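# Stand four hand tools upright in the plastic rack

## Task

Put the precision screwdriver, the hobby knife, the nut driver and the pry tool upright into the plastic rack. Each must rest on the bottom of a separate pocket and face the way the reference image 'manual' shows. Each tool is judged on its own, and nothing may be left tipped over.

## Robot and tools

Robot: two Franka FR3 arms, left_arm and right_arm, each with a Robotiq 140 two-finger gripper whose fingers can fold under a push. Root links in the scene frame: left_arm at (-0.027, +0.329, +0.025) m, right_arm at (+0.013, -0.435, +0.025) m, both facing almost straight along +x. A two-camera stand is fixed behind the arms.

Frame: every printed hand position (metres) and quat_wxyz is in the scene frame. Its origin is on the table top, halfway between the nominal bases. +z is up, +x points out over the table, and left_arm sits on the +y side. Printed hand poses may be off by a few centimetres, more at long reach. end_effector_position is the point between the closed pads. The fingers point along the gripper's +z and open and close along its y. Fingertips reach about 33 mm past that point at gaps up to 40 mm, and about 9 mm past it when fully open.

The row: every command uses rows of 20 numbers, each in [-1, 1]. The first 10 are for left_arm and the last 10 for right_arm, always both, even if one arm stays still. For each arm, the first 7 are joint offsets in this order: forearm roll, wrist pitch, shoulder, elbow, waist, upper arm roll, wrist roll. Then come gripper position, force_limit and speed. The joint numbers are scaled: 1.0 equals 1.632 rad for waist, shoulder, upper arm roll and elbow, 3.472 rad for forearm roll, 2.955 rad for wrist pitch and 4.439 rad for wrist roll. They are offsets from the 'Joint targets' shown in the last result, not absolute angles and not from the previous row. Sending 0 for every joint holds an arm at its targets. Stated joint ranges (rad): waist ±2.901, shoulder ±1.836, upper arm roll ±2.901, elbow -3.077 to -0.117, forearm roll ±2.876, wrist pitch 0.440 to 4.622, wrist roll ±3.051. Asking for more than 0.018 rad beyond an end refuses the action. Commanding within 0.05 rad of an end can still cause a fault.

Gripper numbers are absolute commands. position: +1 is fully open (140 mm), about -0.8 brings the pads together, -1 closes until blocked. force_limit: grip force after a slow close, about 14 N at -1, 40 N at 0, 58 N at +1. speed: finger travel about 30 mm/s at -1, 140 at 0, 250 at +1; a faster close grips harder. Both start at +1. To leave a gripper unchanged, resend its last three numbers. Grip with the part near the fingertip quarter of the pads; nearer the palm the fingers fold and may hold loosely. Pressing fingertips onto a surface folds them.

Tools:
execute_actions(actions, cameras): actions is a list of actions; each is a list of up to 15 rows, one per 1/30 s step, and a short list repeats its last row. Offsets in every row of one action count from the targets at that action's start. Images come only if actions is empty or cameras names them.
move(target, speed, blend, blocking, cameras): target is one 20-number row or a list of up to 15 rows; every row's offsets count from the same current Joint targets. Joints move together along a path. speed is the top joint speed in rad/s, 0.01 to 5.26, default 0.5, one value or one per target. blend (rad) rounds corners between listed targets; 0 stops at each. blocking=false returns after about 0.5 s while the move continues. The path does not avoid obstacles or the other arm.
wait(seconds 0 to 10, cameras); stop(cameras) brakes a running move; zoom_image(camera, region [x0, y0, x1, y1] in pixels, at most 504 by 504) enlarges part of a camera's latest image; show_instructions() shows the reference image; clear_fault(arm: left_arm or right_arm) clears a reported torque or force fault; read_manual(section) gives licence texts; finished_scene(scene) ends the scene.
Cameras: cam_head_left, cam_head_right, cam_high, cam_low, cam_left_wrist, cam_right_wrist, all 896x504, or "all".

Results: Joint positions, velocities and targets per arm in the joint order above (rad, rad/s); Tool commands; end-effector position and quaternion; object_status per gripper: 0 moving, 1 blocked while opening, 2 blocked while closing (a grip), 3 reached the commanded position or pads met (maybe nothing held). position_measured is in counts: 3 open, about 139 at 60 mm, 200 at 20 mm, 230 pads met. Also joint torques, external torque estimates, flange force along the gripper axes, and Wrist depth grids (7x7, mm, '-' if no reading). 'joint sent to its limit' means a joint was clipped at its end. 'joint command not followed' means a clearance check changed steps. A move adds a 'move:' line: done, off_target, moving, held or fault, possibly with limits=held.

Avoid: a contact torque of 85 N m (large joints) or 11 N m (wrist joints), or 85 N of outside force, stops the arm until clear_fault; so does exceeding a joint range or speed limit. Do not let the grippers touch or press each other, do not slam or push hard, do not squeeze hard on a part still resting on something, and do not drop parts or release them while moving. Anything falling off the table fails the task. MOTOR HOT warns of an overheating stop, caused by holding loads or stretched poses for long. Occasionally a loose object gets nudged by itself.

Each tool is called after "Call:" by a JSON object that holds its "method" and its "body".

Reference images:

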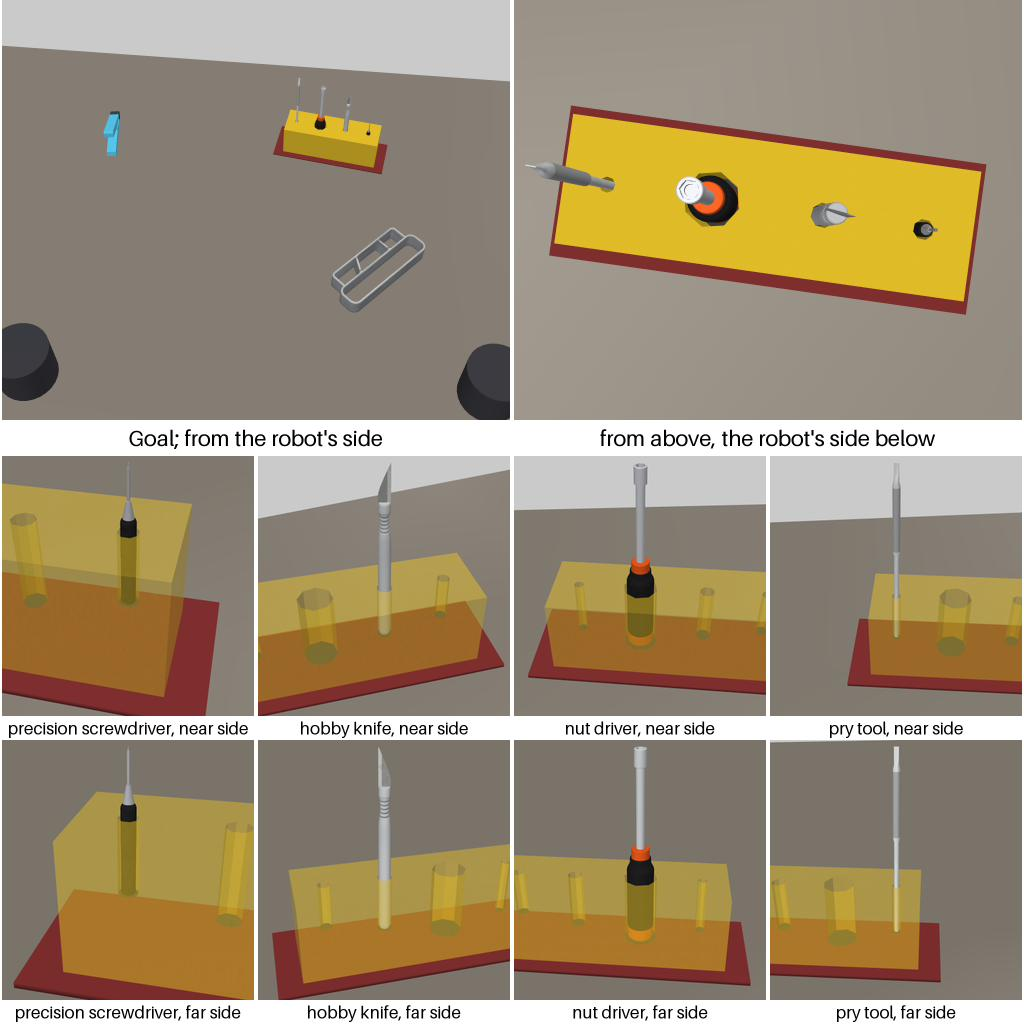

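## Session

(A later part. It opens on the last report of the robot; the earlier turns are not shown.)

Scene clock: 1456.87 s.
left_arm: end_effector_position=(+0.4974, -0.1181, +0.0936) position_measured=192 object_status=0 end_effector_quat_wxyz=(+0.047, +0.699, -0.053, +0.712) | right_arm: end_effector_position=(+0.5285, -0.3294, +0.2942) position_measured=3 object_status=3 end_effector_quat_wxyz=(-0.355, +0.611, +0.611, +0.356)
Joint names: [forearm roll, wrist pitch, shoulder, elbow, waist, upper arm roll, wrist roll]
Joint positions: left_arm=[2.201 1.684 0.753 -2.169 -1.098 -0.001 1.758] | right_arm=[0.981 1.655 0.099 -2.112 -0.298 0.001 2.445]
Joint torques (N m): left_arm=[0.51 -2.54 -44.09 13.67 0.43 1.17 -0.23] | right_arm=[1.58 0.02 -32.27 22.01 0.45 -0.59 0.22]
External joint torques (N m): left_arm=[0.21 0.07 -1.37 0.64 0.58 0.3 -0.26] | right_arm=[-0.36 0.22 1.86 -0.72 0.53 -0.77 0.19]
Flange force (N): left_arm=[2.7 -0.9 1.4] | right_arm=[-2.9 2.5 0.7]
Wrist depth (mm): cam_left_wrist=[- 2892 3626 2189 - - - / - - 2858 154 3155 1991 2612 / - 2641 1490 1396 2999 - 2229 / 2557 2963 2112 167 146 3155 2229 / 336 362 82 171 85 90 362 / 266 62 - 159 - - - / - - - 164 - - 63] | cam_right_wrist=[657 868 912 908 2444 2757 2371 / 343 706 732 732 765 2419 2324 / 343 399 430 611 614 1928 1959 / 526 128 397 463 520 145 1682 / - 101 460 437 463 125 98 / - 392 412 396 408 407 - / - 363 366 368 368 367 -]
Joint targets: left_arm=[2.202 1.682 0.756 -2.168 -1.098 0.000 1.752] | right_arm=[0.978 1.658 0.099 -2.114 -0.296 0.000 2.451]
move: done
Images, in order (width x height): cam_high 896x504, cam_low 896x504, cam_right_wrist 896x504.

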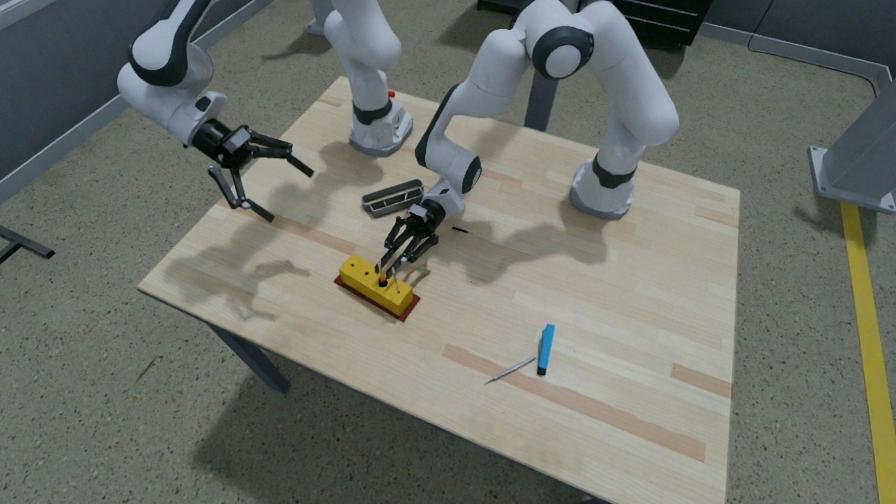

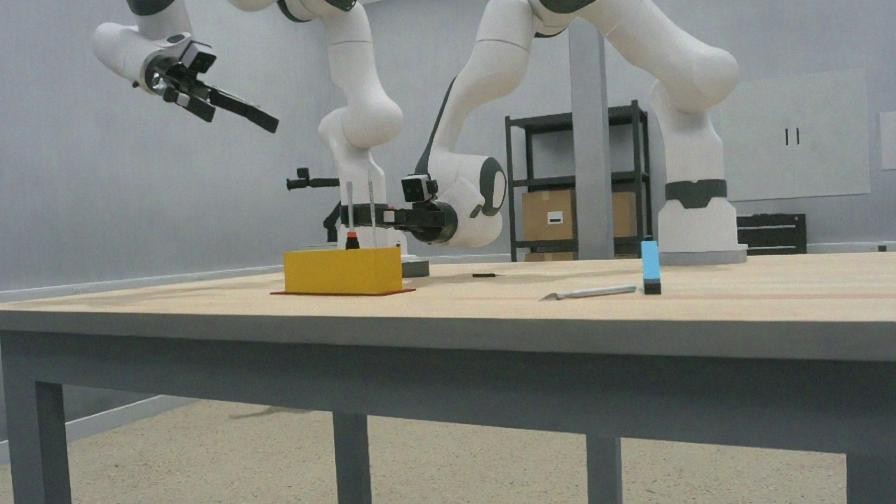

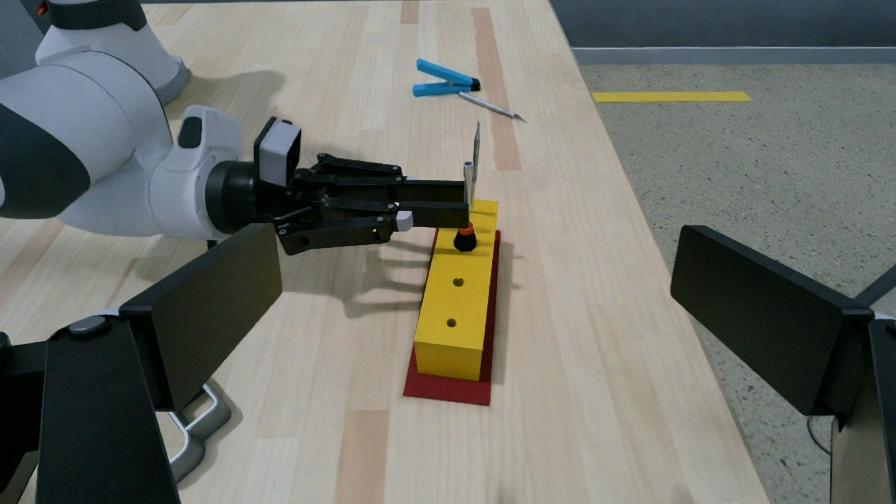

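Call:
{"method": "move", "body": {"target": [-0.0461, -0.0237, -0.0319, -0.0925, -0.106, 0, -0.0110, -0.5, -0.1, -1, 0, 0, 0, 0, 0, 0, 0, 1, 1, 1], "speed": 0.15, "cameras": ["cam_right_wrist", "cam_low"]}}

Call:
{"method": "zoom_image", "body": {"camera": "cam_right_wrist", "region": [420, 120, 520, 270]}}

Scene clock: 1469.77 s.
left_arm: end_effector_position=(+0.4135, -0.1016, +0.0879) position_measured=192 object_status=3 end_effector_quat_wxyz=(+0.041, +0.701, -0.065, +0.709) | right_arm: end_effector_position=(+0.5285, -0.3294, +0.2942) position_measured=3 object_status=3 end_effector_quat_wxyz=(-0.355, +0.611, +0.611, +0.356)
Joint names: [forearm roll, wrist pitch, shoulder, elbow, waist, upper arm roll, wrist roll]
Joint positions: left_arm=[2.045 1.616 0.707 -2.317 -1.27 0 1.711] | right_arm=[0.981 1.655 0.099 -2.112 -0.298 0.001 2.445]
Joint velocities: left_arm=[-0.002 -0.002 -0.001 0 0 -0.001 -0.007] | right_arm=[within noise]
Joint torques (N m): left_arm=[-0.2 -2.89 -41.82 10.74 -0.08 1.14 -0.26] | right_arm=[1.58 0.01 -32.28 21.99 0.44 -0.62 0.22]
External joint torques (N m): left_arm=[-0.44 -0.26 -2.35 0.01 0.11 0.05 -0.29] | right_arm=[-0.36 0.22 1.81 -0.69 0.5 -0.82 0.2]
Flange force (N): left_arm=[6.7 -2.4 -2.1] | right_arm=[-2.9 2.4 0.6]
Wrist depth (mm): cam_left_wrist=[- - 2792 2892 3155 2761 - / 2761 3422 2858 3196 3572 3572 - / 3196 2892 1786 1481 - 3856 2131 / 2584 490 484 249 147 483 483 / 323 347 82 239 85 90 327 / 256 62 - 233 - - 257 / - - - 205 - - 63] | cam_right_wrist=[662 912 923 915 968 2605 3204 / 411 708 730 730 767 2371 2324 / 417 420 439 610 611 1943 1912 / 513 396 498 532 521 145 1670 / - 101 460 451 460 125 98 / - 392 407 403 408 407 - / - 361 368 368 366 370 -]
Joint targets: left_arm=[2.042 1.612 0.704 -2.319 -1.271 0.000 1.703] | right_arm=[0.978 1.658 0.099 -2.114 -0.296 0.000 2.451]
move: done
Images, in order (width x height): cam_low 896x504, cam_right_wrist 896x504.

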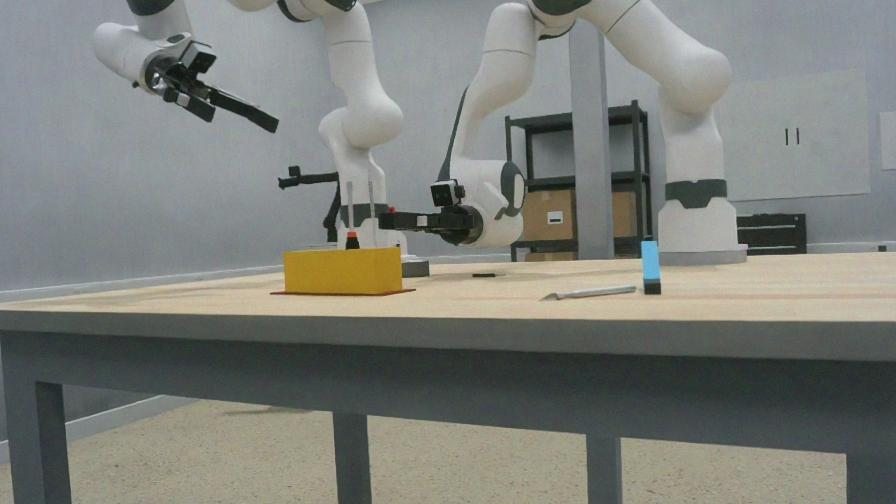

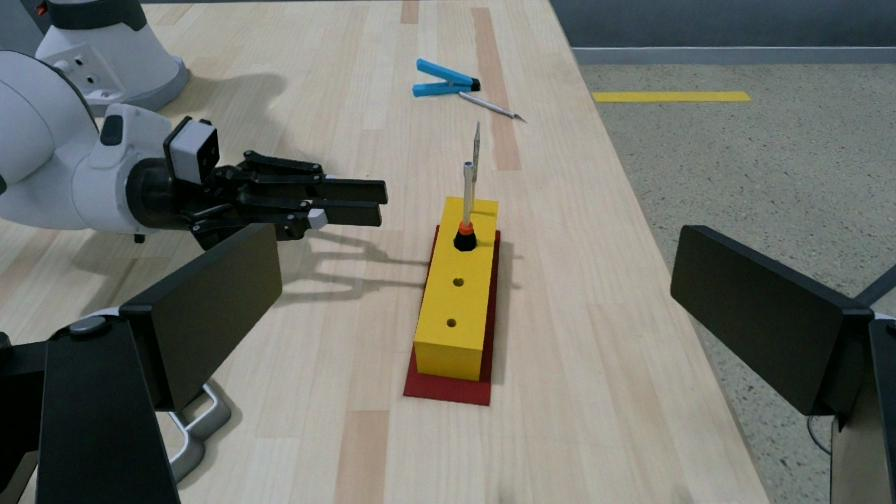

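Scaled by 3.360.

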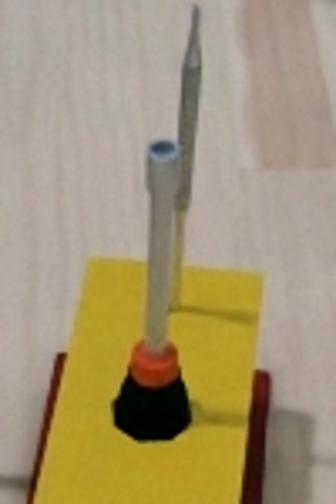

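Call:
{"method": "move", "body": {"target": [[-0.0409, 0.0129, -0.2169, 0.0116, 0.0435, 0, -0.0457, -0.45, -0.1, -1, 0, 0, 0, 0, 0, 0, 0, 1, 1, 1], [-0.2713, 0.0975, -0.3701, 0.1342, 0.3192, 0, -0.2710, -0.45, -0.1, -1, 0, 0, 0, 0, 0, 0, 0, 1, 1, 1], [-0.5881, 0.1597, -0.2469, 0.3284, 0.6599, 0, -0.6112, -0.45, -0.1, -1, 0, 0, 0, 0, 0, 0, 0, 1, 1, 1]], "speed": 0.9, "blend": 0.15, "cameras": ["cam_left_wrist", "cam_high"]}}

Scene clock: 1500.30 s.
left_arm: end_effector_position=(+0.5980, +0.2247, +0.2004) position_measured=186 object_status=3 end_effector_quat_wxyz=(-0.001, +0.933, -0.360, -0.002) | right_arm: end_effector_position=(+0.5285, -0.3294, +0.2942) position_measured=3 object_status=3 end_effector_quat_wxyz=(-0.355, +0.611, +0.611, +0.356)
Joint names: [forearm roll, wrist pitch, shoulder, elbow, waist, upper arm roll, wrist roll]
Joint positions: left_arm=[0.003 2.08 0.298 -1.784 -0.194 0.001 -1.002] | right_arm=[0.981 1.655 0.099 -2.112 -0.298 0.001 2.445]
Joint velocities: left_arm=[-0.001 0 0 -0.003 0 0 -0.006] | right_arm=[within noise]
Joint torques (N m): left_arm=[0.31 3.04 -42.9 25.03 0.51 -0.55 -0.24] | right_arm=[1.56 0.02 -32.28 22 0.49 -0.61 0.19]
External joint torques (N m): left_arm=[-0.41 0.39 -0.56 0.61 0.56 -0.79 -0.24] | right_arm=[-0.37 0.22 1.78 -0.68 0.53 -0.83 0.17]
Flange force (N): left_arm=[0.5 -0.1 -0.4] | right_arm=[-2.9 2.4 0.6]
Wrist depth (mm): cam_left_wrist=[1125 1104 315 315 310 308 304 / 1162 339 333 327 327 323 321 / 1239 356 353 347 344 341 338 / 382 377 368 351 159 359 358 / 404 392 85 111 85 90 375 / - 65 - 414 - - - / - - - 438 - - -] | cam_right_wrist=[662 885 915 912 948 2419 2605 / 701 725 741 732 770 2348 2280 / 622 611 616 613 614 1897 1912 / 526 128 526 511 526 145 1658 / - 101 460 441 460 125 98 / - 391 408 407 409 406 - / - 366 367 365 366 366 -]
Joint targets: left_arm=[0.001 2.084 0.301 -1.783 -0.194 0.000 -1.010] | right_arm=[0.978 1.658 0.099 -2.114 -0.296 0.000 2.451]
move: done
Images, in order (width x height): cam_high 896x504, cam_left_wrist 896x504.

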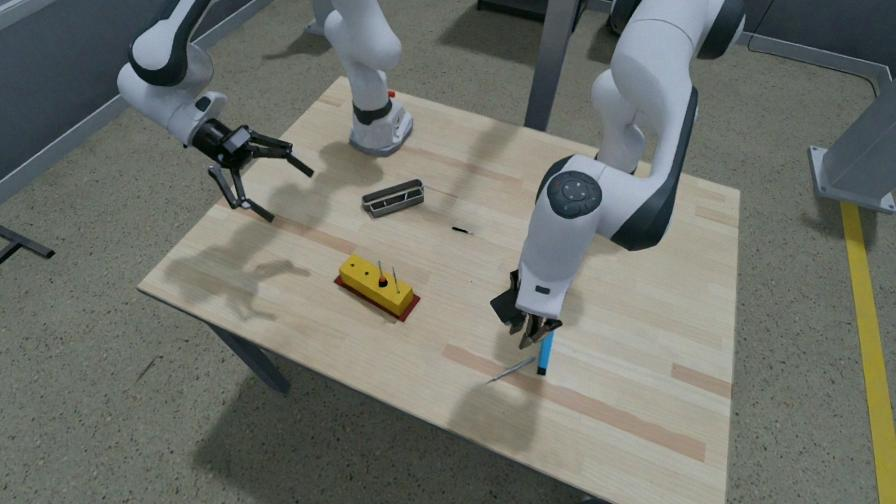

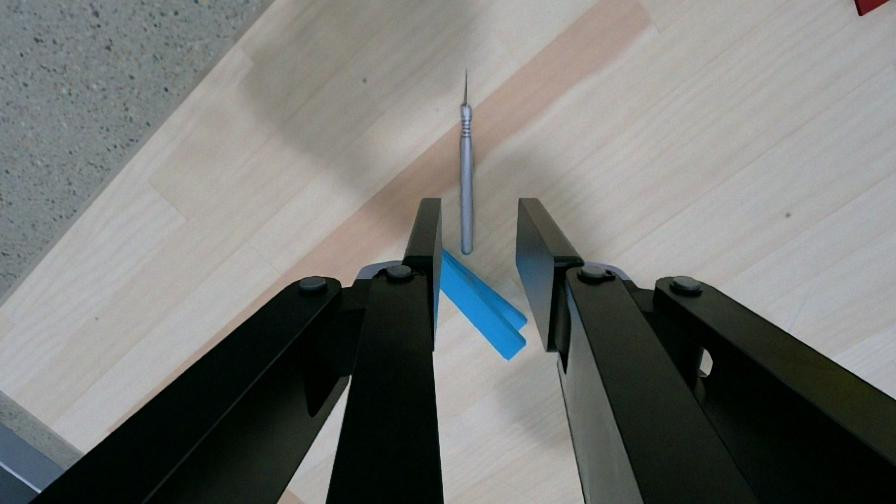

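Call:
{"method": "zoom_image", "body": {"camera": "cam_left_wrist", "region": [420, 60, 520, 270]}}

Call:
{"method": "zoom_image", "body": {"camera": "cam_left_wrist", "region": [440, 60, 490, 140]}}

Call:
{"method": "zoom_image", "body": {"camera": "cam_high", "region": [475, 340, 575, 400]}}

Scaled by 2.400.

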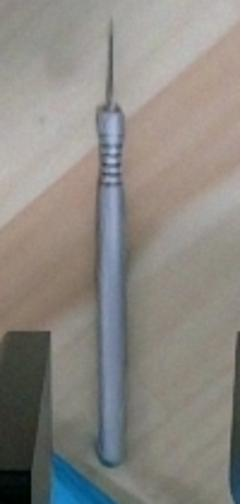

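Scaled by 6.300.

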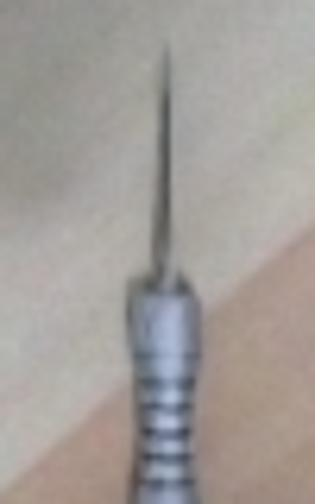

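Scaled by 5.040.

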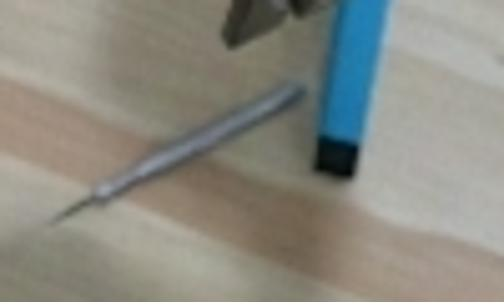

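Call:
{"method": "wait", "body": {"seconds": 0, "cameras": ["cam_low", "cam_right_wrist"]}}

Call:
{"method": "zoom_image", "body": {"camera": "cam_low", "region": [530, 270, 650, 310]}}

Call:
{"method": "zoom_image", "body": {"camera": "cam_low", "region": [535, 283, 575, 307]}}

Call:
{"method": "zoom_image", "body": {"camera": "cam_right_wrist", "region": [440, 80, 540, 140]}}

Scene clock: 1510.30 s.
left_arm: end_effector_position=(+0.5980, +0.2247, +0.2004) position_measured=186 object_status=3 end_effector_quat_wxyz=(-0.001, +0.933, -0.359, -0.002) | right_arm: end_effector_position=(+0.5285, -0.3294, +0.2942) position_measured=3 object_status=3 end_effector_quat_wxyz=(-0.355, +0.611, +0.611, +0.356)
Joint names: [forearm roll, wrist pitch, shoulder, elbow, waist, upper arm roll, wrist roll]
Joint positions: left_arm=[0.003 2.08 0.298 -1.784 -0.194 0.001 -1.004] | right_arm=[0.981 1.655 0.099 -2.112 -0.298 0.001 2.445]
Joint torques (N m): left_arm=[0.3 3.05 -42.89 25 0.53 -0.59 -0.27] | right_arm=[1.56 0.02 -32.25 22.01 0.43 -0.62 0.22]
External joint torques (N m): left_arm=[-0.42 0.39 -0.52 0.55 0.62 -0.81 -0.27] | right_arm=[-0.36 0.23 1.77 -0.61 0.47 -0.84 0.2]
Flange force (N): left_arm=[0.3 0.0 -0.3] | right_arm=[-2.9 2.6 0.5]
Wrist depth (mm): cam_left_wrist=[1130 1109 318 314 312 309 305 / 1197 341 334 330 327 325 320 / 1209 356 351 345 342 342 336 / 381 375 369 353 159 360 355 / 406 392 85 111 85 90 377 / - 65 - 414 - - - / - - - 442 - - -] | cam_right_wrist=[664 881 926 915 964 - - / 710 714 741 730 770 2280 2080 / 614 608 614 613 610 1928 1943 / 523 128 523 525 526 145 1635 / - 101 459 467 459 125 99 / - 390 407 405 408 406 - / - 363 369 367 369 364 -]
Joint targets: left_arm=[0.001 2.084 0.301 -1.783 -0.194 0.000 -1.010] | right_arm=[0.978 1.658 0.099 -2.114 -0.296 0.000 2.451]
Tool commands: left_gripper/position=-0.45 left_gripper/force_limit=-0.1 left_gripper/speed=-1.0 right_gripper/position=+1.0 right_gripper/force_limit=+1.0 right_gripper/speed=+1.0
Images, in order (width x height): cam_low 896x504, cam_right_wrist 896x504.

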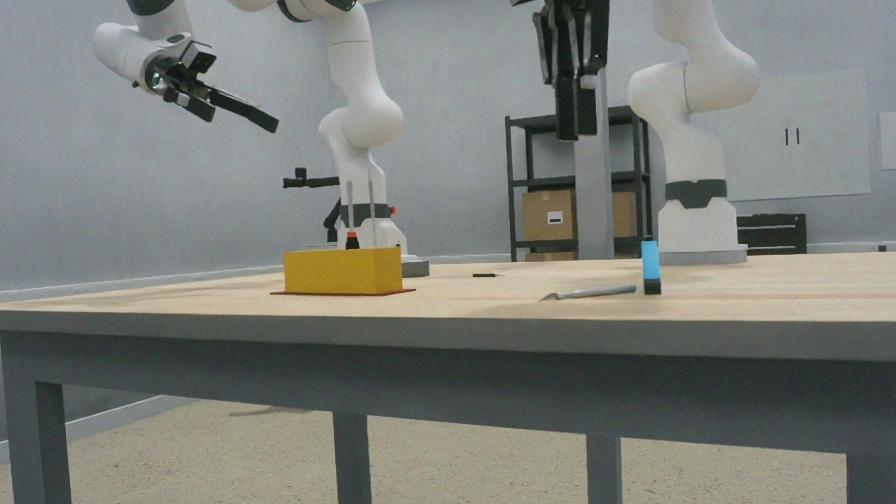

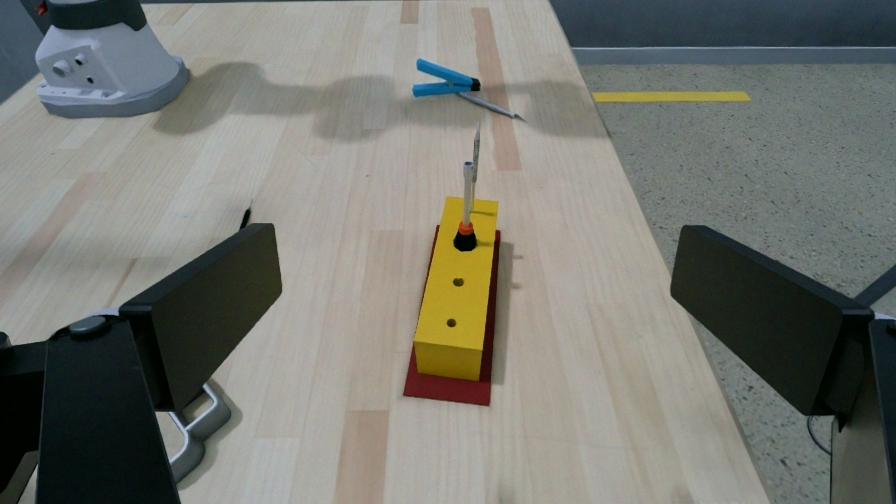

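Scaled by 4.200.

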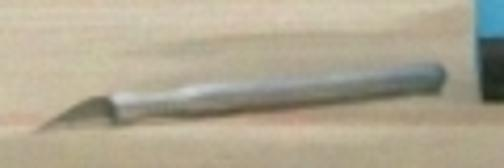

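Scaled by 12.600.

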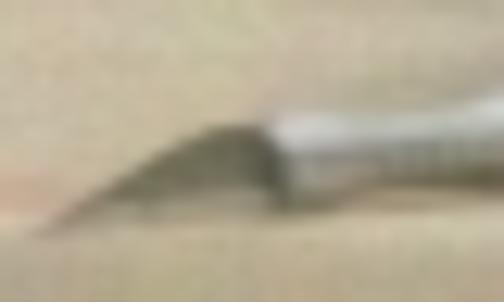

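Scaled by 5.040.

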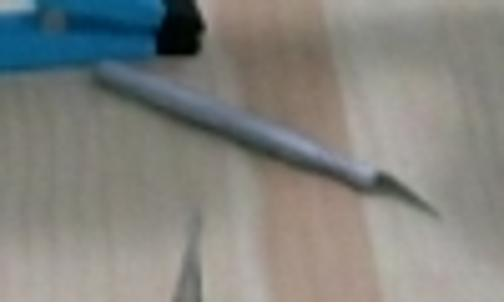

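Call:
{"method": "move", "body": {"target": [[-0.0003, 0.0769, 0.0915, -0.0478, 0.0026, 0, -0.0008, -0.45, -0.1, -1, 0, 0, 0, 0, 0, 0, 0, 1, 1, 1], [-0.0003, 0.1213, 0.1665, -0.0530, 0.0026, 0, -0.0008, -0.45, -0.1, -1, 0, 0, 0, 0, 0, 0, 0, 1, 1, 1]], "speed": [0.3, 0.12], "cameras": ["cam_left_wrist", "cam_low"]}}

Call:
{"method": "zoom_image", "body": {"camera": "cam_low", "region": [520, 200, 680, 310]}}

Scene clock: 1656.53 s.
left_arm: end_effector_position=(+0.6026, +0.2253, +0.0201) position_measured=186 object_status=3 end_effector_quat_wxyz=(-0.001, +0.934, -0.357, -0.001) | right_arm: end_effector_position=(+0.5285, -0.3294, +0.2942) position_measured=3 object_status=3 end_effector_quat_wxyz=(-0.355, +0.611, +0.611, +0.356)
Joint names: [forearm roll, wrist pitch, shoulder, elbow, waist, upper arm roll, wrist roll]
Joint positions: left_arm=[0.002 2.438 0.571 -1.869 -0.191 0.001 -1.008] | right_arm=[0.981 1.655 0.099 -2.112 -0.298 0.001 2.445]
Joint velocities: left_arm=[0.002 0.004 -0.001 0.002 0 0 0] | right_arm=[within noise]
Joint torques (N m): left_arm=[0.13 2.97 -48.46 21.51 1.19 -0.12 -0.28] | right_arm=[1.57 0.01 -32.25 22 0.45 -0.63 0.22]
External joint torques (N m): left_arm=[-0.4 0.32 -1.77 0.37 1.17 -0.66 -0.28] | right_arm=[-0.37 0.22 1.86 -0.72 0.49 -0.86 0.19]
Flange force (N): left_arm=[-3.4 0.9 -2.7] | right_arm=[-3.0 2.4 0.6]
Wrist depth (mm): cam_left_wrist=[156 156 154 152 151 150 148 / 166 164 162 161 159 157 156 / 175 172 171 169 167 165 164 / 186 184 180 175 159 175 173 / 197 192 86 177 85 90 183 / 208 65 - 198 - - - / - - - 180 - - -] | cam_right_wrist=[704 881 923 875 895 2725 - / 704 725 739 716 762 2258 2395 / 614 614 610 616 613 1928 1943 / 528 128 529 506 525 145 1647 / - 101 459 437 460 125 99 / - 389 407 406 408 409 - / - 361 369 369 368 368 -]
Joint targets: left_arm=[0.000 2.442 0.573 -1.869 -0.190 0.000 -1.014] | right_arm=[0.978 1.658 0.099 -2.114 -0.296 0.000 2.451]
move: done
Images, in order (width x height): cam_low 896x504, cam_left_wrist 896x504.

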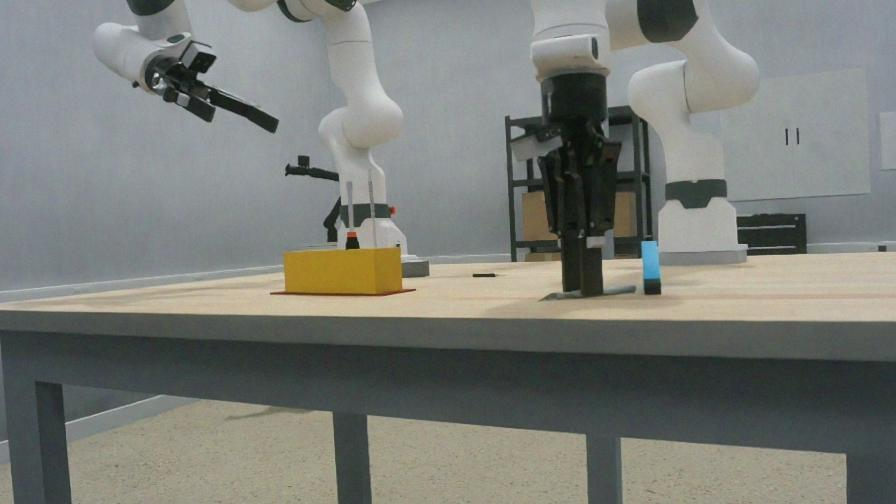

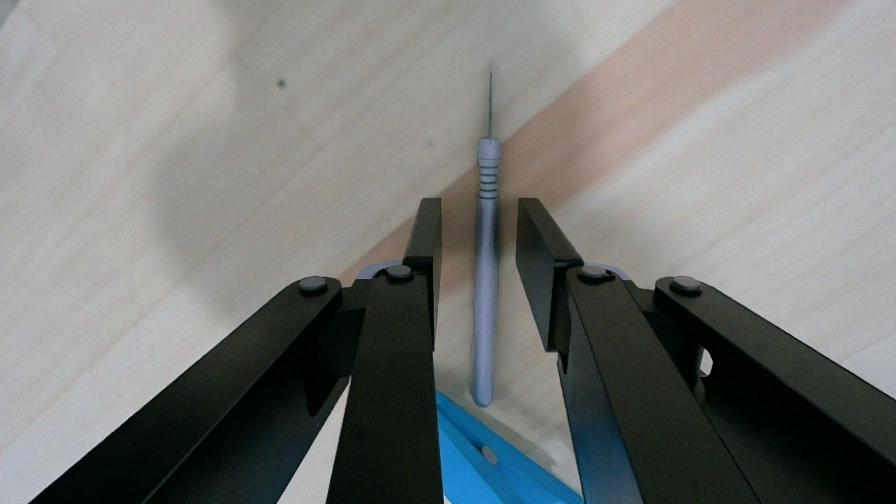

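Scaled by 3.150.

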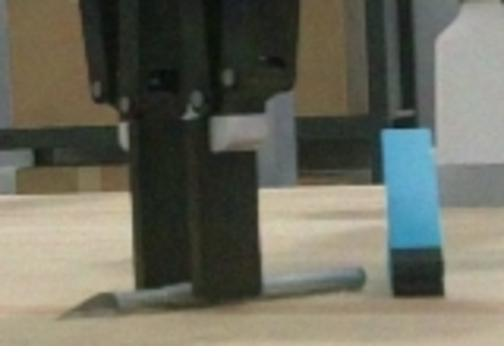

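Call:
{"method": "move", "body": {"target": [0, 0, 0, 0, 0, 0, 0, -1, -0.1, -1, 0, 0, 0, 0, 0, 0, 0, 1, 1, 1], "speed": 0.1, "cameras": ["cam_left_wrist"]}}

Scene clock: 1661.83 s.
left_arm: end_effector_position=(+0.6029, +0.2252, +0.0202) position_measured=218 object_status=0 end_effector_quat_wxyz=(-0.001, +0.934, -0.357, -0.001) | right_arm: end_effector_position=(+0.5285, -0.3294, +0.2942) position_measured=3 object_status=3 end_effector_quat_wxyz=(-0.355, +0.611, +0.611, +0.356)
Joint names: [forearm roll, wrist pitch, shoulder, elbow, waist, upper arm roll, wrist roll]
Joint positions: left_arm=[0.002 2.438 0.571 -1.869 -0.191 0.001 -1.008] | right_arm=[0.981 1.655 0.099 -2.112 -0.298 0.001 2.445]
Joint torques (N m): left_arm=[0.13 3.05 -46.43 20.6 1.15 -0.12 -0.3] | right_arm=[1.57 0.02 -32.22 21.94 0.45 -0.58 0.2]
External joint torques (N m): left_arm=[-0.4 0.4 0.38 -0.56 1.33 -0.5 -0.3] | right_arm=[-0.36 0.21 1.67 -0.65 0.62 -0.68 0.17]
Flange force (N): left_arm=[-2.6 0.1 1.3] | right_arm=[-2.6 2.3 0.8]
Wrist depth (mm): cam_left_wrist=[157 156 155 153 151 150 147 / 165 165 163 160 159 158 156 / 175 173 172 168 168 166 163 / 186 185 180 167 175 175 172 / 197 193 86 80 85 84 184 / 209 - 75 61 - - 191 / - - 66 - - 64 -] | cam_right_wrist=[668 888 905 878 1031 2927 2605 / 699 730 734 706 762 2348 2348 / 611 616 619 619 610 1943 1928 / 525 128 521 512 526 144 1694 / - 101 459 439 460 125 98 / - 389 411 407 409 407 - / - 362 368 368 365 363 -]
Joint targets: left_arm=[0.000 2.442 0.573 -1.869 -0.190 0.000 -1.014] | right_arm=[0.978 1.658 0.099 -2.114 -0.296 0.000 2.451]
move: done
Images, in order (width x height): cam_left_wrist 896x504.

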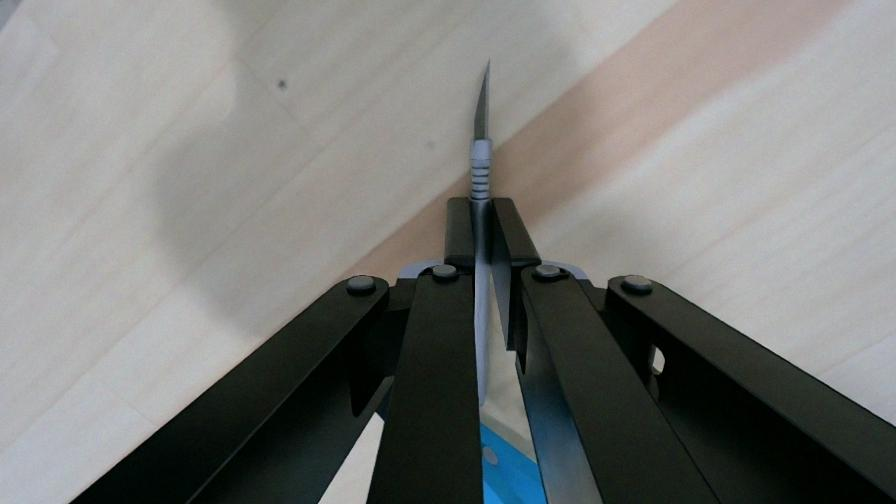

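Call:
{"method": "move", "body": {"target": [0, 0, 0, 0, 0, 0, 0, -0.35, -0.1, -1, 0, 0, 0, 0, 0, 0, 0, 1, 1, 1], "speed": 0.1, "cameras": ["cam_left_wrist"]}}

Scene clock: 1683.37 s.
left_arm: end_effector_position=(+0.6029, +0.2252, +0.0202) position_measured=173 object_status=0 end_effector_quat_wxyz=(-0.001, +0.934, -0.357, -0.001) | right_arm: end_effector_position=(+0.5285, -0.3294, +0.2942) position_measured=3 object_status=3 end_effector_quat_wxyz=(-0.355, +0.611, +0.611, +0.356)
Joint names: [forearm roll, wrist pitch, shoulder, elbow, waist, upper arm roll, wrist roll]
Joint positions: left_arm=[0.002 2.438 0.571 -1.869 -0.191 0.001 -1.008] | right_arm=[0.981 1.655 0.099 -2.112 -0.298 0.001 2.445]
Joint torques (N m): left_arm=[0.14 3.05 -48.47 21.48 1.15 -0.09 -0.25] | right_arm=[1.56 0.03 -32.27 22 0.46 -0.58 0.23]
External joint torques (N m): left_arm=[-0.39 0.41 -1.74 0.4 1.11 -0.64 -0.25] | right_arm=[-0.39 0.22 2.01 -0.82 0.53 -0.76 0.2]
Flange force (N): left_arm=[-3.4 0.9 -2.5] | right_arm=[-3.2 2.6 0.8]
Wrist depth (mm): cam_left_wrist=[157 156 155 153 152 149 148 / 166 165 163 161 159 158 156 / 175 173 172 168 167 166 164 / 186 184 179 170 147 175 173 / 198 191 86 185 107 90 181 / - 65 - 197 - - - / - - - 182 - - -] | cam_right_wrist=[662 930 912 881 926 2522 2694 / 708 712 730 704 765 2348 2280 / 616 614 614 610 611 1912 1928 / 530 128 523 523 525 144 1694 / - 101 459 444 457 125 98 / - 391 408 399 409 405 - / - 364 367 370 366 366 -]
Joint targets: left_arm=[0.000 2.442 0.573 -1.869 -0.190 0.000 -1.014] | right_arm=[0.978 1.658 0.099 -2.114 -0.296 0.000 2.451]
move: done
Images, in order (width x height): cam_left_wrist 896x504.

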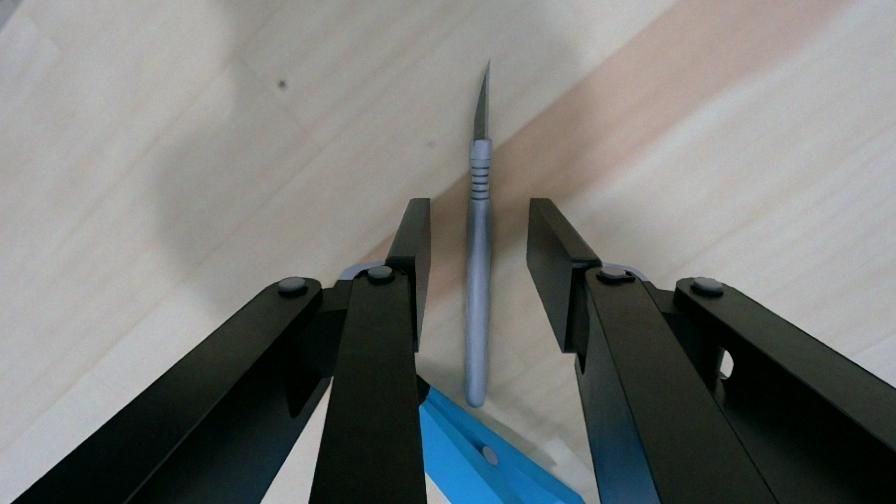

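Call:
{"method": "move", "body": {"target": [0, -0.0015, 0.0034, 0.0060, 0.0034, 0, 0.0012, -0.35, -0.1, -1, 0, 0, 0, 0, 0, 0, 0, 1, 1, 1], "speed": 0.05, "cameras": ["cam_left_wrist"]}}

Scene clock: 1694.00 s.
left_arm: end_effector_position=(+0.6061, +0.2283, +0.0203) position_measured=173 object_status=3 end_effector_quat_wxyz=(-0.001, +0.935, -0.354, +0.001) | right_arm: end_effector_position=(+0.5285, -0.3294, +0.2942) position_measured=3 object_status=3 end_effector_quat_wxyz=(-0.355, +0.611, +0.611, +0.356)
Joint names: [forearm roll, wrist pitch, shoulder, elbow, waist, upper arm roll, wrist roll]
Joint positions: left_arm=[0.002 2.438 0.576 -1.861 -0.185 0.001 -1.008] | right_arm=[0.981 1.655 0.099 -2.112 -0.298 0.001 2.445]
Joint torques (N m): left_arm=[0.12 2.76 -47.97 22.2 1.12 -0.1 -0.07] | right_arm=[1.56 0.01 -32.23 21.98 0.45 -0.59 0.27]
External joint torques (N m): left_arm=[-0.41 0.11 -1.18 1.09 1.17 -0.58 -0.07] | right_arm=[-0.38 0.22 1.81 -0.69 0.45 -0.85 0.24]
Flange force (N): left_arm=[0.6 -2.1 -1.9] | right_arm=[-2.8 2.4 0.5]
Wrist depth (mm): cam_left_wrist=[157 156 154 153 152 149 148 / 166 165 162 161 159 158 156 / 176 173 172 169 168 166 163 / 186 184 179 175 148 175 173 / 198 191 86 188 107 90 182 / - 65 - 198 - - - / - - - 181 - - -] | cam_right_wrist=[691 878 905 875 933 2522 2395 / 708 718 736 734 765 2280 2302 / 611 616 613 614 610 1897 1897 / 525 128 528 499 523 144 1647 / - 101 460 449 460 125 98 / - 391 409 405 409 406 - / - 364 368 368 368 367 -]
Joint targets: left_arm=[0.000 2.438 0.579 -1.860 -0.184 0.000 -1.008] | right_arm=[0.978 1.658 0.099 -2.114 -0.296 0.000 2.451]
move: done
Images, in order (width x height): cam_left_wrist 896x504.

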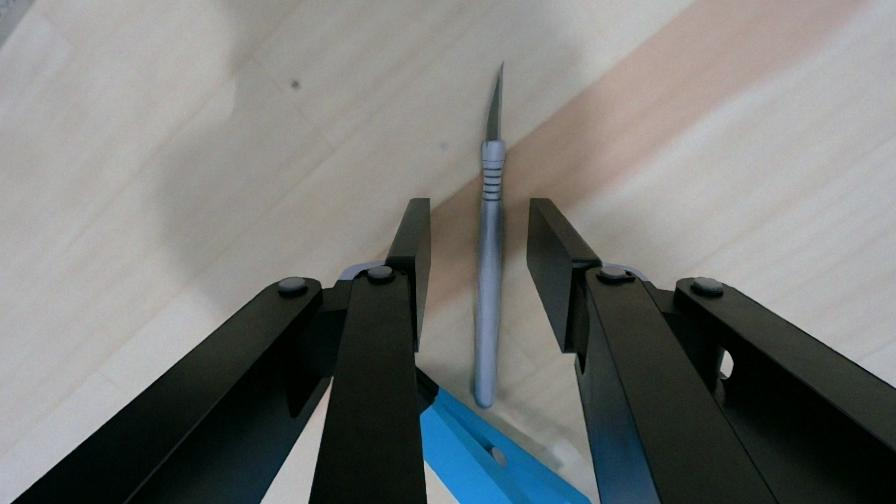

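Call:
{"method": "move", "body": {"target": [0, 0, 0, 0, 0, 0, 0, -1, -0.1, -1, 0, 0, 0, 0, 0, 0, 0, 1, 1, 1], "speed": 0.1, "cameras": ["cam_left_wrist"]}}

Call:
{"method": "zoom_image", "body": {"camera": "cam_left_wrist", "region": [440, 40, 540, 220]}}

Call:
{"method": "wait", "body": {"seconds": 0.3, "cameras": ["cam_low"]}}

Call:
{"method": "zoom_image", "body": {"camera": "cam_low", "region": [530, 270, 650, 310]}}

Scene clock: 1704.17 s.
left_arm: end_effector_position=(+0.6062, +0.2282, +0.0204) position_measured=218 object_status=0 end_effector_quat_wxyz=(-0.001, +0.935, -0.354, +0.001) | right_arm: end_effector_position=(+0.5285, -0.3294, +0.2942) position_measured=3 object_status=3 end_effector_quat_wxyz=(-0.355, +0.611, +0.611, +0.356)
Joint names: [forearm roll, wrist pitch, shoulder, elbow, waist, upper arm roll, wrist roll]
Joint positions: left_arm=[0.002 2.438 0.576 -1.861 -0.185 0.001 -1.008] | right_arm=[0.981 1.655 0.099 -2.112 -0.298 0.001 2.445]
Joint torques (N m): left_arm=[0.12 2.78 -47.98 21.94 1.1 -0.07 -0.06] | right_arm=[1.56 0.02 -32.29 22.01 0.46 -0.6 0.21]
External joint torques (N m): left_arm=[-0.4 0.13 -1.16 0.81 0.89 -0.78 -0.06] | right_arm=[-0.37 0.22 1.62 -0.57 0.59 -0.74 0.18]
Flange force (N): left_arm=[-0.1 -1.1 -1.9] | right_arm=[-2.5 2.4 0.6]
Wrist depth (mm): cam_left_wrist=[158 156 155 153 152 150 148 / 166 166 162 161 160 158 156 / 176 173 172 169 168 166 163 / 186 184 181 166 176 175 173 / 198 194 85 80 85 84 183 / 209 - 75 61 - - 190 / - - 66 - - 64 -] | cam_right_wrist=[670 875 915 872 948 2577 3648 / 706 718 743 710 760 2324 2324 / 613 611 616 611 613 1824 1912 / 525 525 523 504 529 145 1670 / - 101 462 447 459 125 98 / - 391 409 401 408 407 - / - 363 368 367 367 366 -]
Joint targets: left_arm=[0.000 2.438 0.579 -1.860 -0.184 0.000 -1.008] | right_arm=[0.978 1.658 0.099 -2.114 -0.296 0.000 2.451]
move: done
Images, in order (width x height): cam_left_wrist 896x504.

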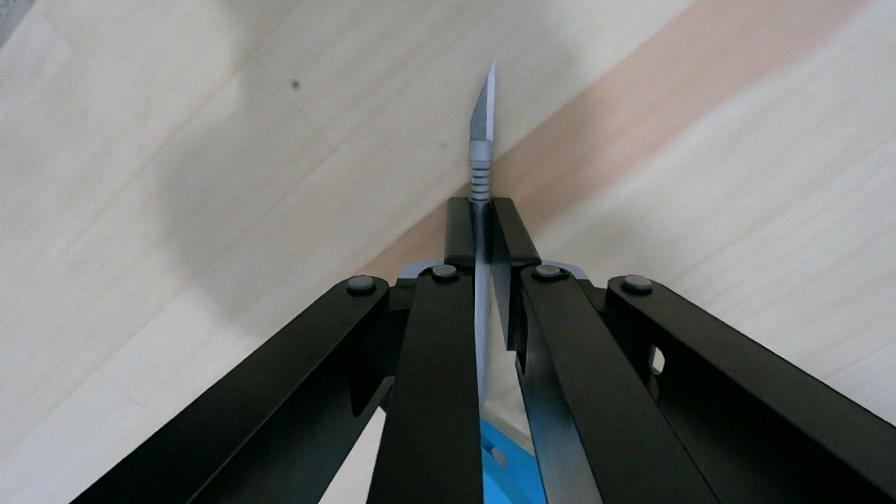

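Scaled by 2.800.

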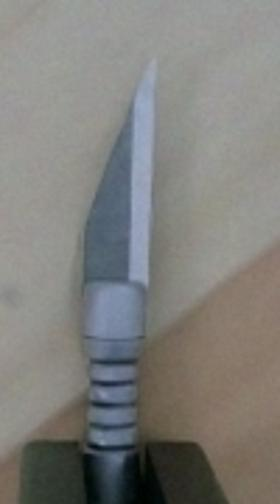

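Scene clock: 1704.47 s.
left_arm: end_effector_position=(+0.6062, +0.2282, +0.0204) position_measured=218 object_status=2 end_effector_quat_wxyz=(-0.001, +0.935, -0.354, +0.001) | right_arm: end_effector_position=(+0.5285, -0.3294, +0.2942) position_measured=3 object_status=3 end_effector_quat_wxyz=(-0.355, +0.611, +0.611, +0.356)
Joint names: [forearm roll, wrist pitch, shoulder, elbow, waist, upper arm roll, wrist roll]
Joint positions: left_arm=[0.002 2.438 0.576 -1.861 -0.185 0.001 -1.008] | right_arm=[0.981 1.655 0.099 -2.112 -0.298 0.001 2.445]
Joint torques (N m): left_arm=[0.13 2.77 -48.02 21.92 1.13 -0.04 -0.08] | right_arm=[1.57 0.01 -32.26 21.97 0.43 -0.56 0.22]
External joint torques (N m): left_arm=[-0.4 0.1 -1 0.68 0.97 -0.7 -0.08] | right_arm=[-0.36 0.21 1.73 -0.68 0.49 -0.75 0.19]
Flange force (N): left_arm=[-0.3 -1.1 -1.6] | right_arm=[-2.7 2.3 0.6]
Wrist depth (mm): cam_left_wrist=[158 157 155 153 152 149 148 / 166 165 163 161 159 158 156 / 176 174 172 169 168 166 164 / 186 184 181 166 175 175 172 / 198 194 86 80 85 84 184 / 209 - 76 61 - - 190 / - - 66 - - 64 -] | cam_right_wrist=[659 937 912 881 862 2549 2549 / 712 706 739 710 767 2237 2371 / 614 611 613 614 616 1912 1882 / 530 128 529 513 526 145 1624 / - 101 458 444 456 125 98 / - 391 408 405 409 407 - / - 364 366 368 365 368 -]
Joint targets: left_arm=[0.000 2.438 0.579 -1.860 -0.184 0.000 -1.008] | right_arm=[0.978 1.658 0.099 -2.114 -0.296 0.000 2.451]
Tool commands: left_gripper/position=-1.0 left_gripper/force_limit=-0.1 left_gripper/speed=-1.0 right_gripper/position=+1.0 right_gripper/force_limit=+1.0 right_gripper/speed=+1.0
wait: 0.30 s; at rest by 0.17 s
Images, in order (width x height): cam_low 896x504.

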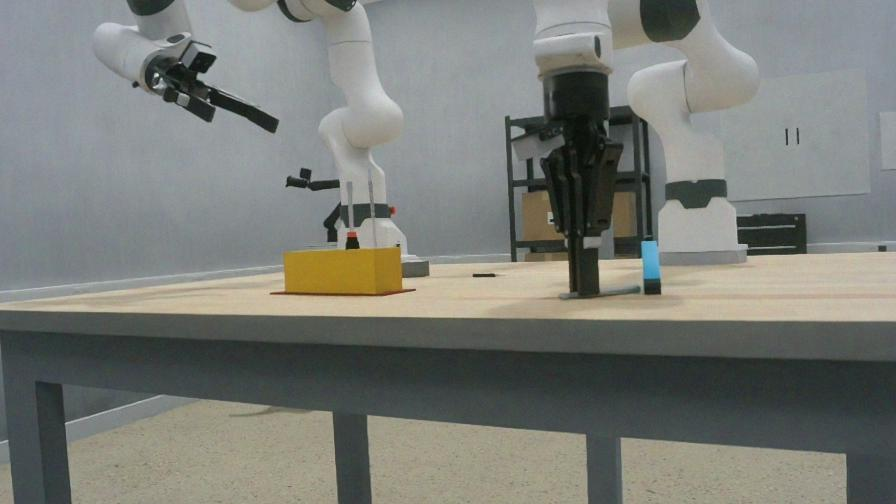

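Scaled by 4.200.

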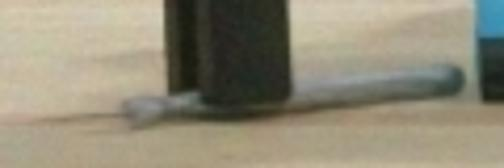

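Call:
{"method": "move", "body": {"target": [[0, -0.1198, -0.1673, 0.0527, 0, 0, 0, -1, -0.1, -1, 0, 0, 0, 0, 0, 0, 0, 1, 1, 1], [0.3168, -0.1651, -0.2935, -0.2083, -0.3468, 0, 0.3397, -1, -0.1, -1, 0, 0, 0, 0, 0, 0, 0, 1, 1, 1], [0.6048, -0.1895, -0.1275, -0.2102, -0.5800, 0, 0.6880, -1, -0.1, -1, 0, 0, 0, 0, 0, 0, 0, 1, 1, 1]], "speed": [0.3, 0.8, 0.8], "blend": 0.12, "cameras": ["cam_right_wrist", "cam_high", "cam_low"]}}

Scene clock: 1777.03 s.
left_arm: end_effector_position=(+0.4924, -0.1735, +0.2668) position_measured=218 object_status=2 end_effector_quat_wxyz=(+0.056, +0.706, -0.042, +0.705) | right_arm: end_effector_position=(+0.5285, -0.3294, +0.2942) position_measured=3 object_status=3 end_effector_quat_wxyz=(-0.355, +0.611, +0.611, +0.356)
Joint names: [forearm roll, wrist pitch, shoulder, elbow, waist, upper arm roll, wrist roll]
Joint positions: left_arm=[2.096 1.882 0.368 -2.202 -1.13 -0.001 2.038] | right_arm=[0.981 1.655 0.099 -2.112 -0.298 0.001 2.445]
Joint velocities: left_arm=[-0.001 -0.001 0.001 0 -0.001 0 0.005] | right_arm=[within noise]
Joint torques (N m): left_arm=[1.15 -2.56 -41.03 20.2 0.41 0.35 0.25] | right_arm=[1.58 0.01 -32.24 22 0.48 -0.54 0.23]
External joint torques (N m): left_arm=[0.58 -0.25 -1.24 0.42 0.53 0.04 0.22] | right_arm=[-0.36 0.23 1.88 -0.72 0.38 -0.89 0.2]
Flange force (N): left_arm=[2.6 -1.6 0.3] | right_arm=[-3.1 2.5 0.5]
Wrist depth (mm): cam_left_wrist=[- 2584 2792 2699 3155 3075 2405 / 2825 - 2963 2963 3239 - - / 2229 2963 2557 1799 3422 3155 242 / 2892 3037 2076 121 3470 3681 - / 2150 2429 80 80 85 84 2479 / 1813 - 75 61 - - 2094 / - - 66 - - 64 -] | cam_right_wrist=[235 240 239 248 960 2470 2664 / 273 679 704 727 765 2371 2470 / 619 619 611 614 610 1959 1928 / 525 128 523 510 527 145 1706 / - 101 461 436 457 125 98 / - 393 407 404 407 405 - / - 363 368 366 366 366 -]
Joint targets: left_arm=[2.099 1.878 0.370 -2.203 -1.131 0.000 2.046] | right_arm=[0.978 1.658 0.099 -2.114 -0.296 0.000 2.451]
move: done
Images, in order (width x height): cam_high 896x504, cam_low 896x504, cam_right_wrist 896x504.

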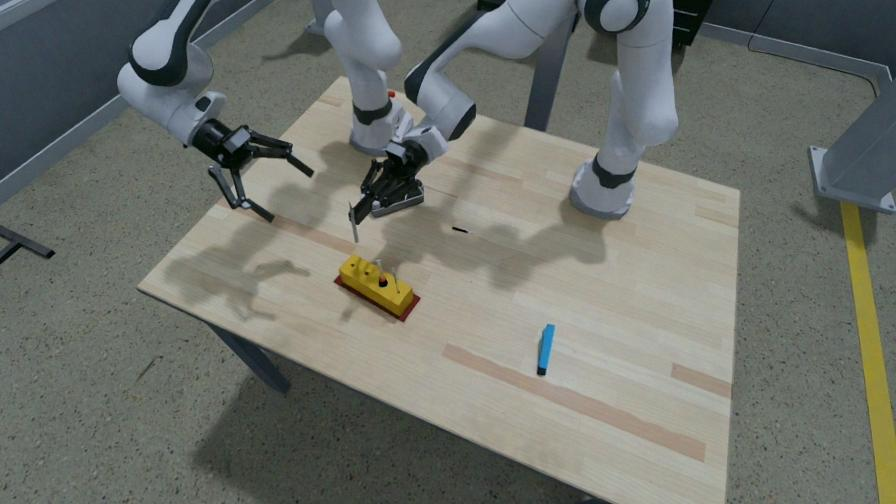

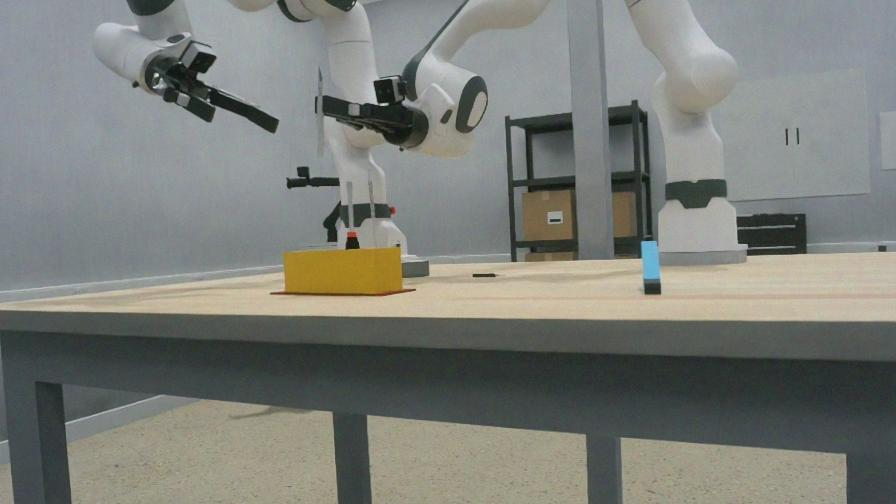

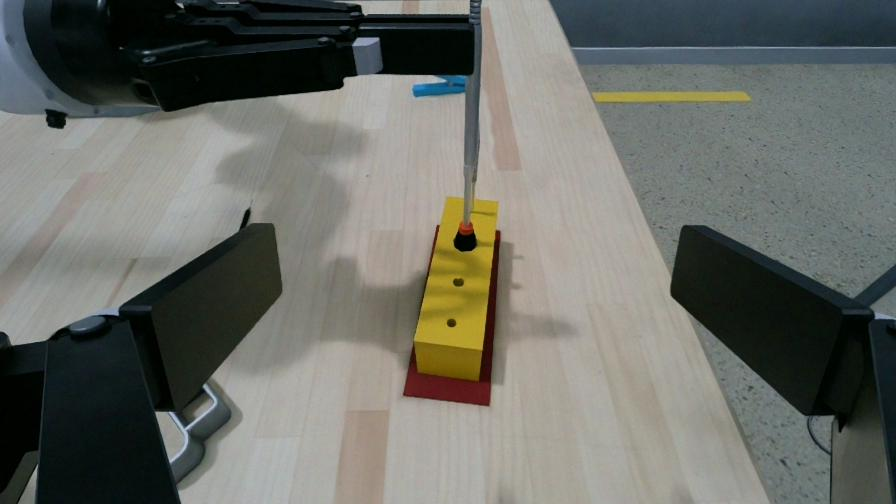

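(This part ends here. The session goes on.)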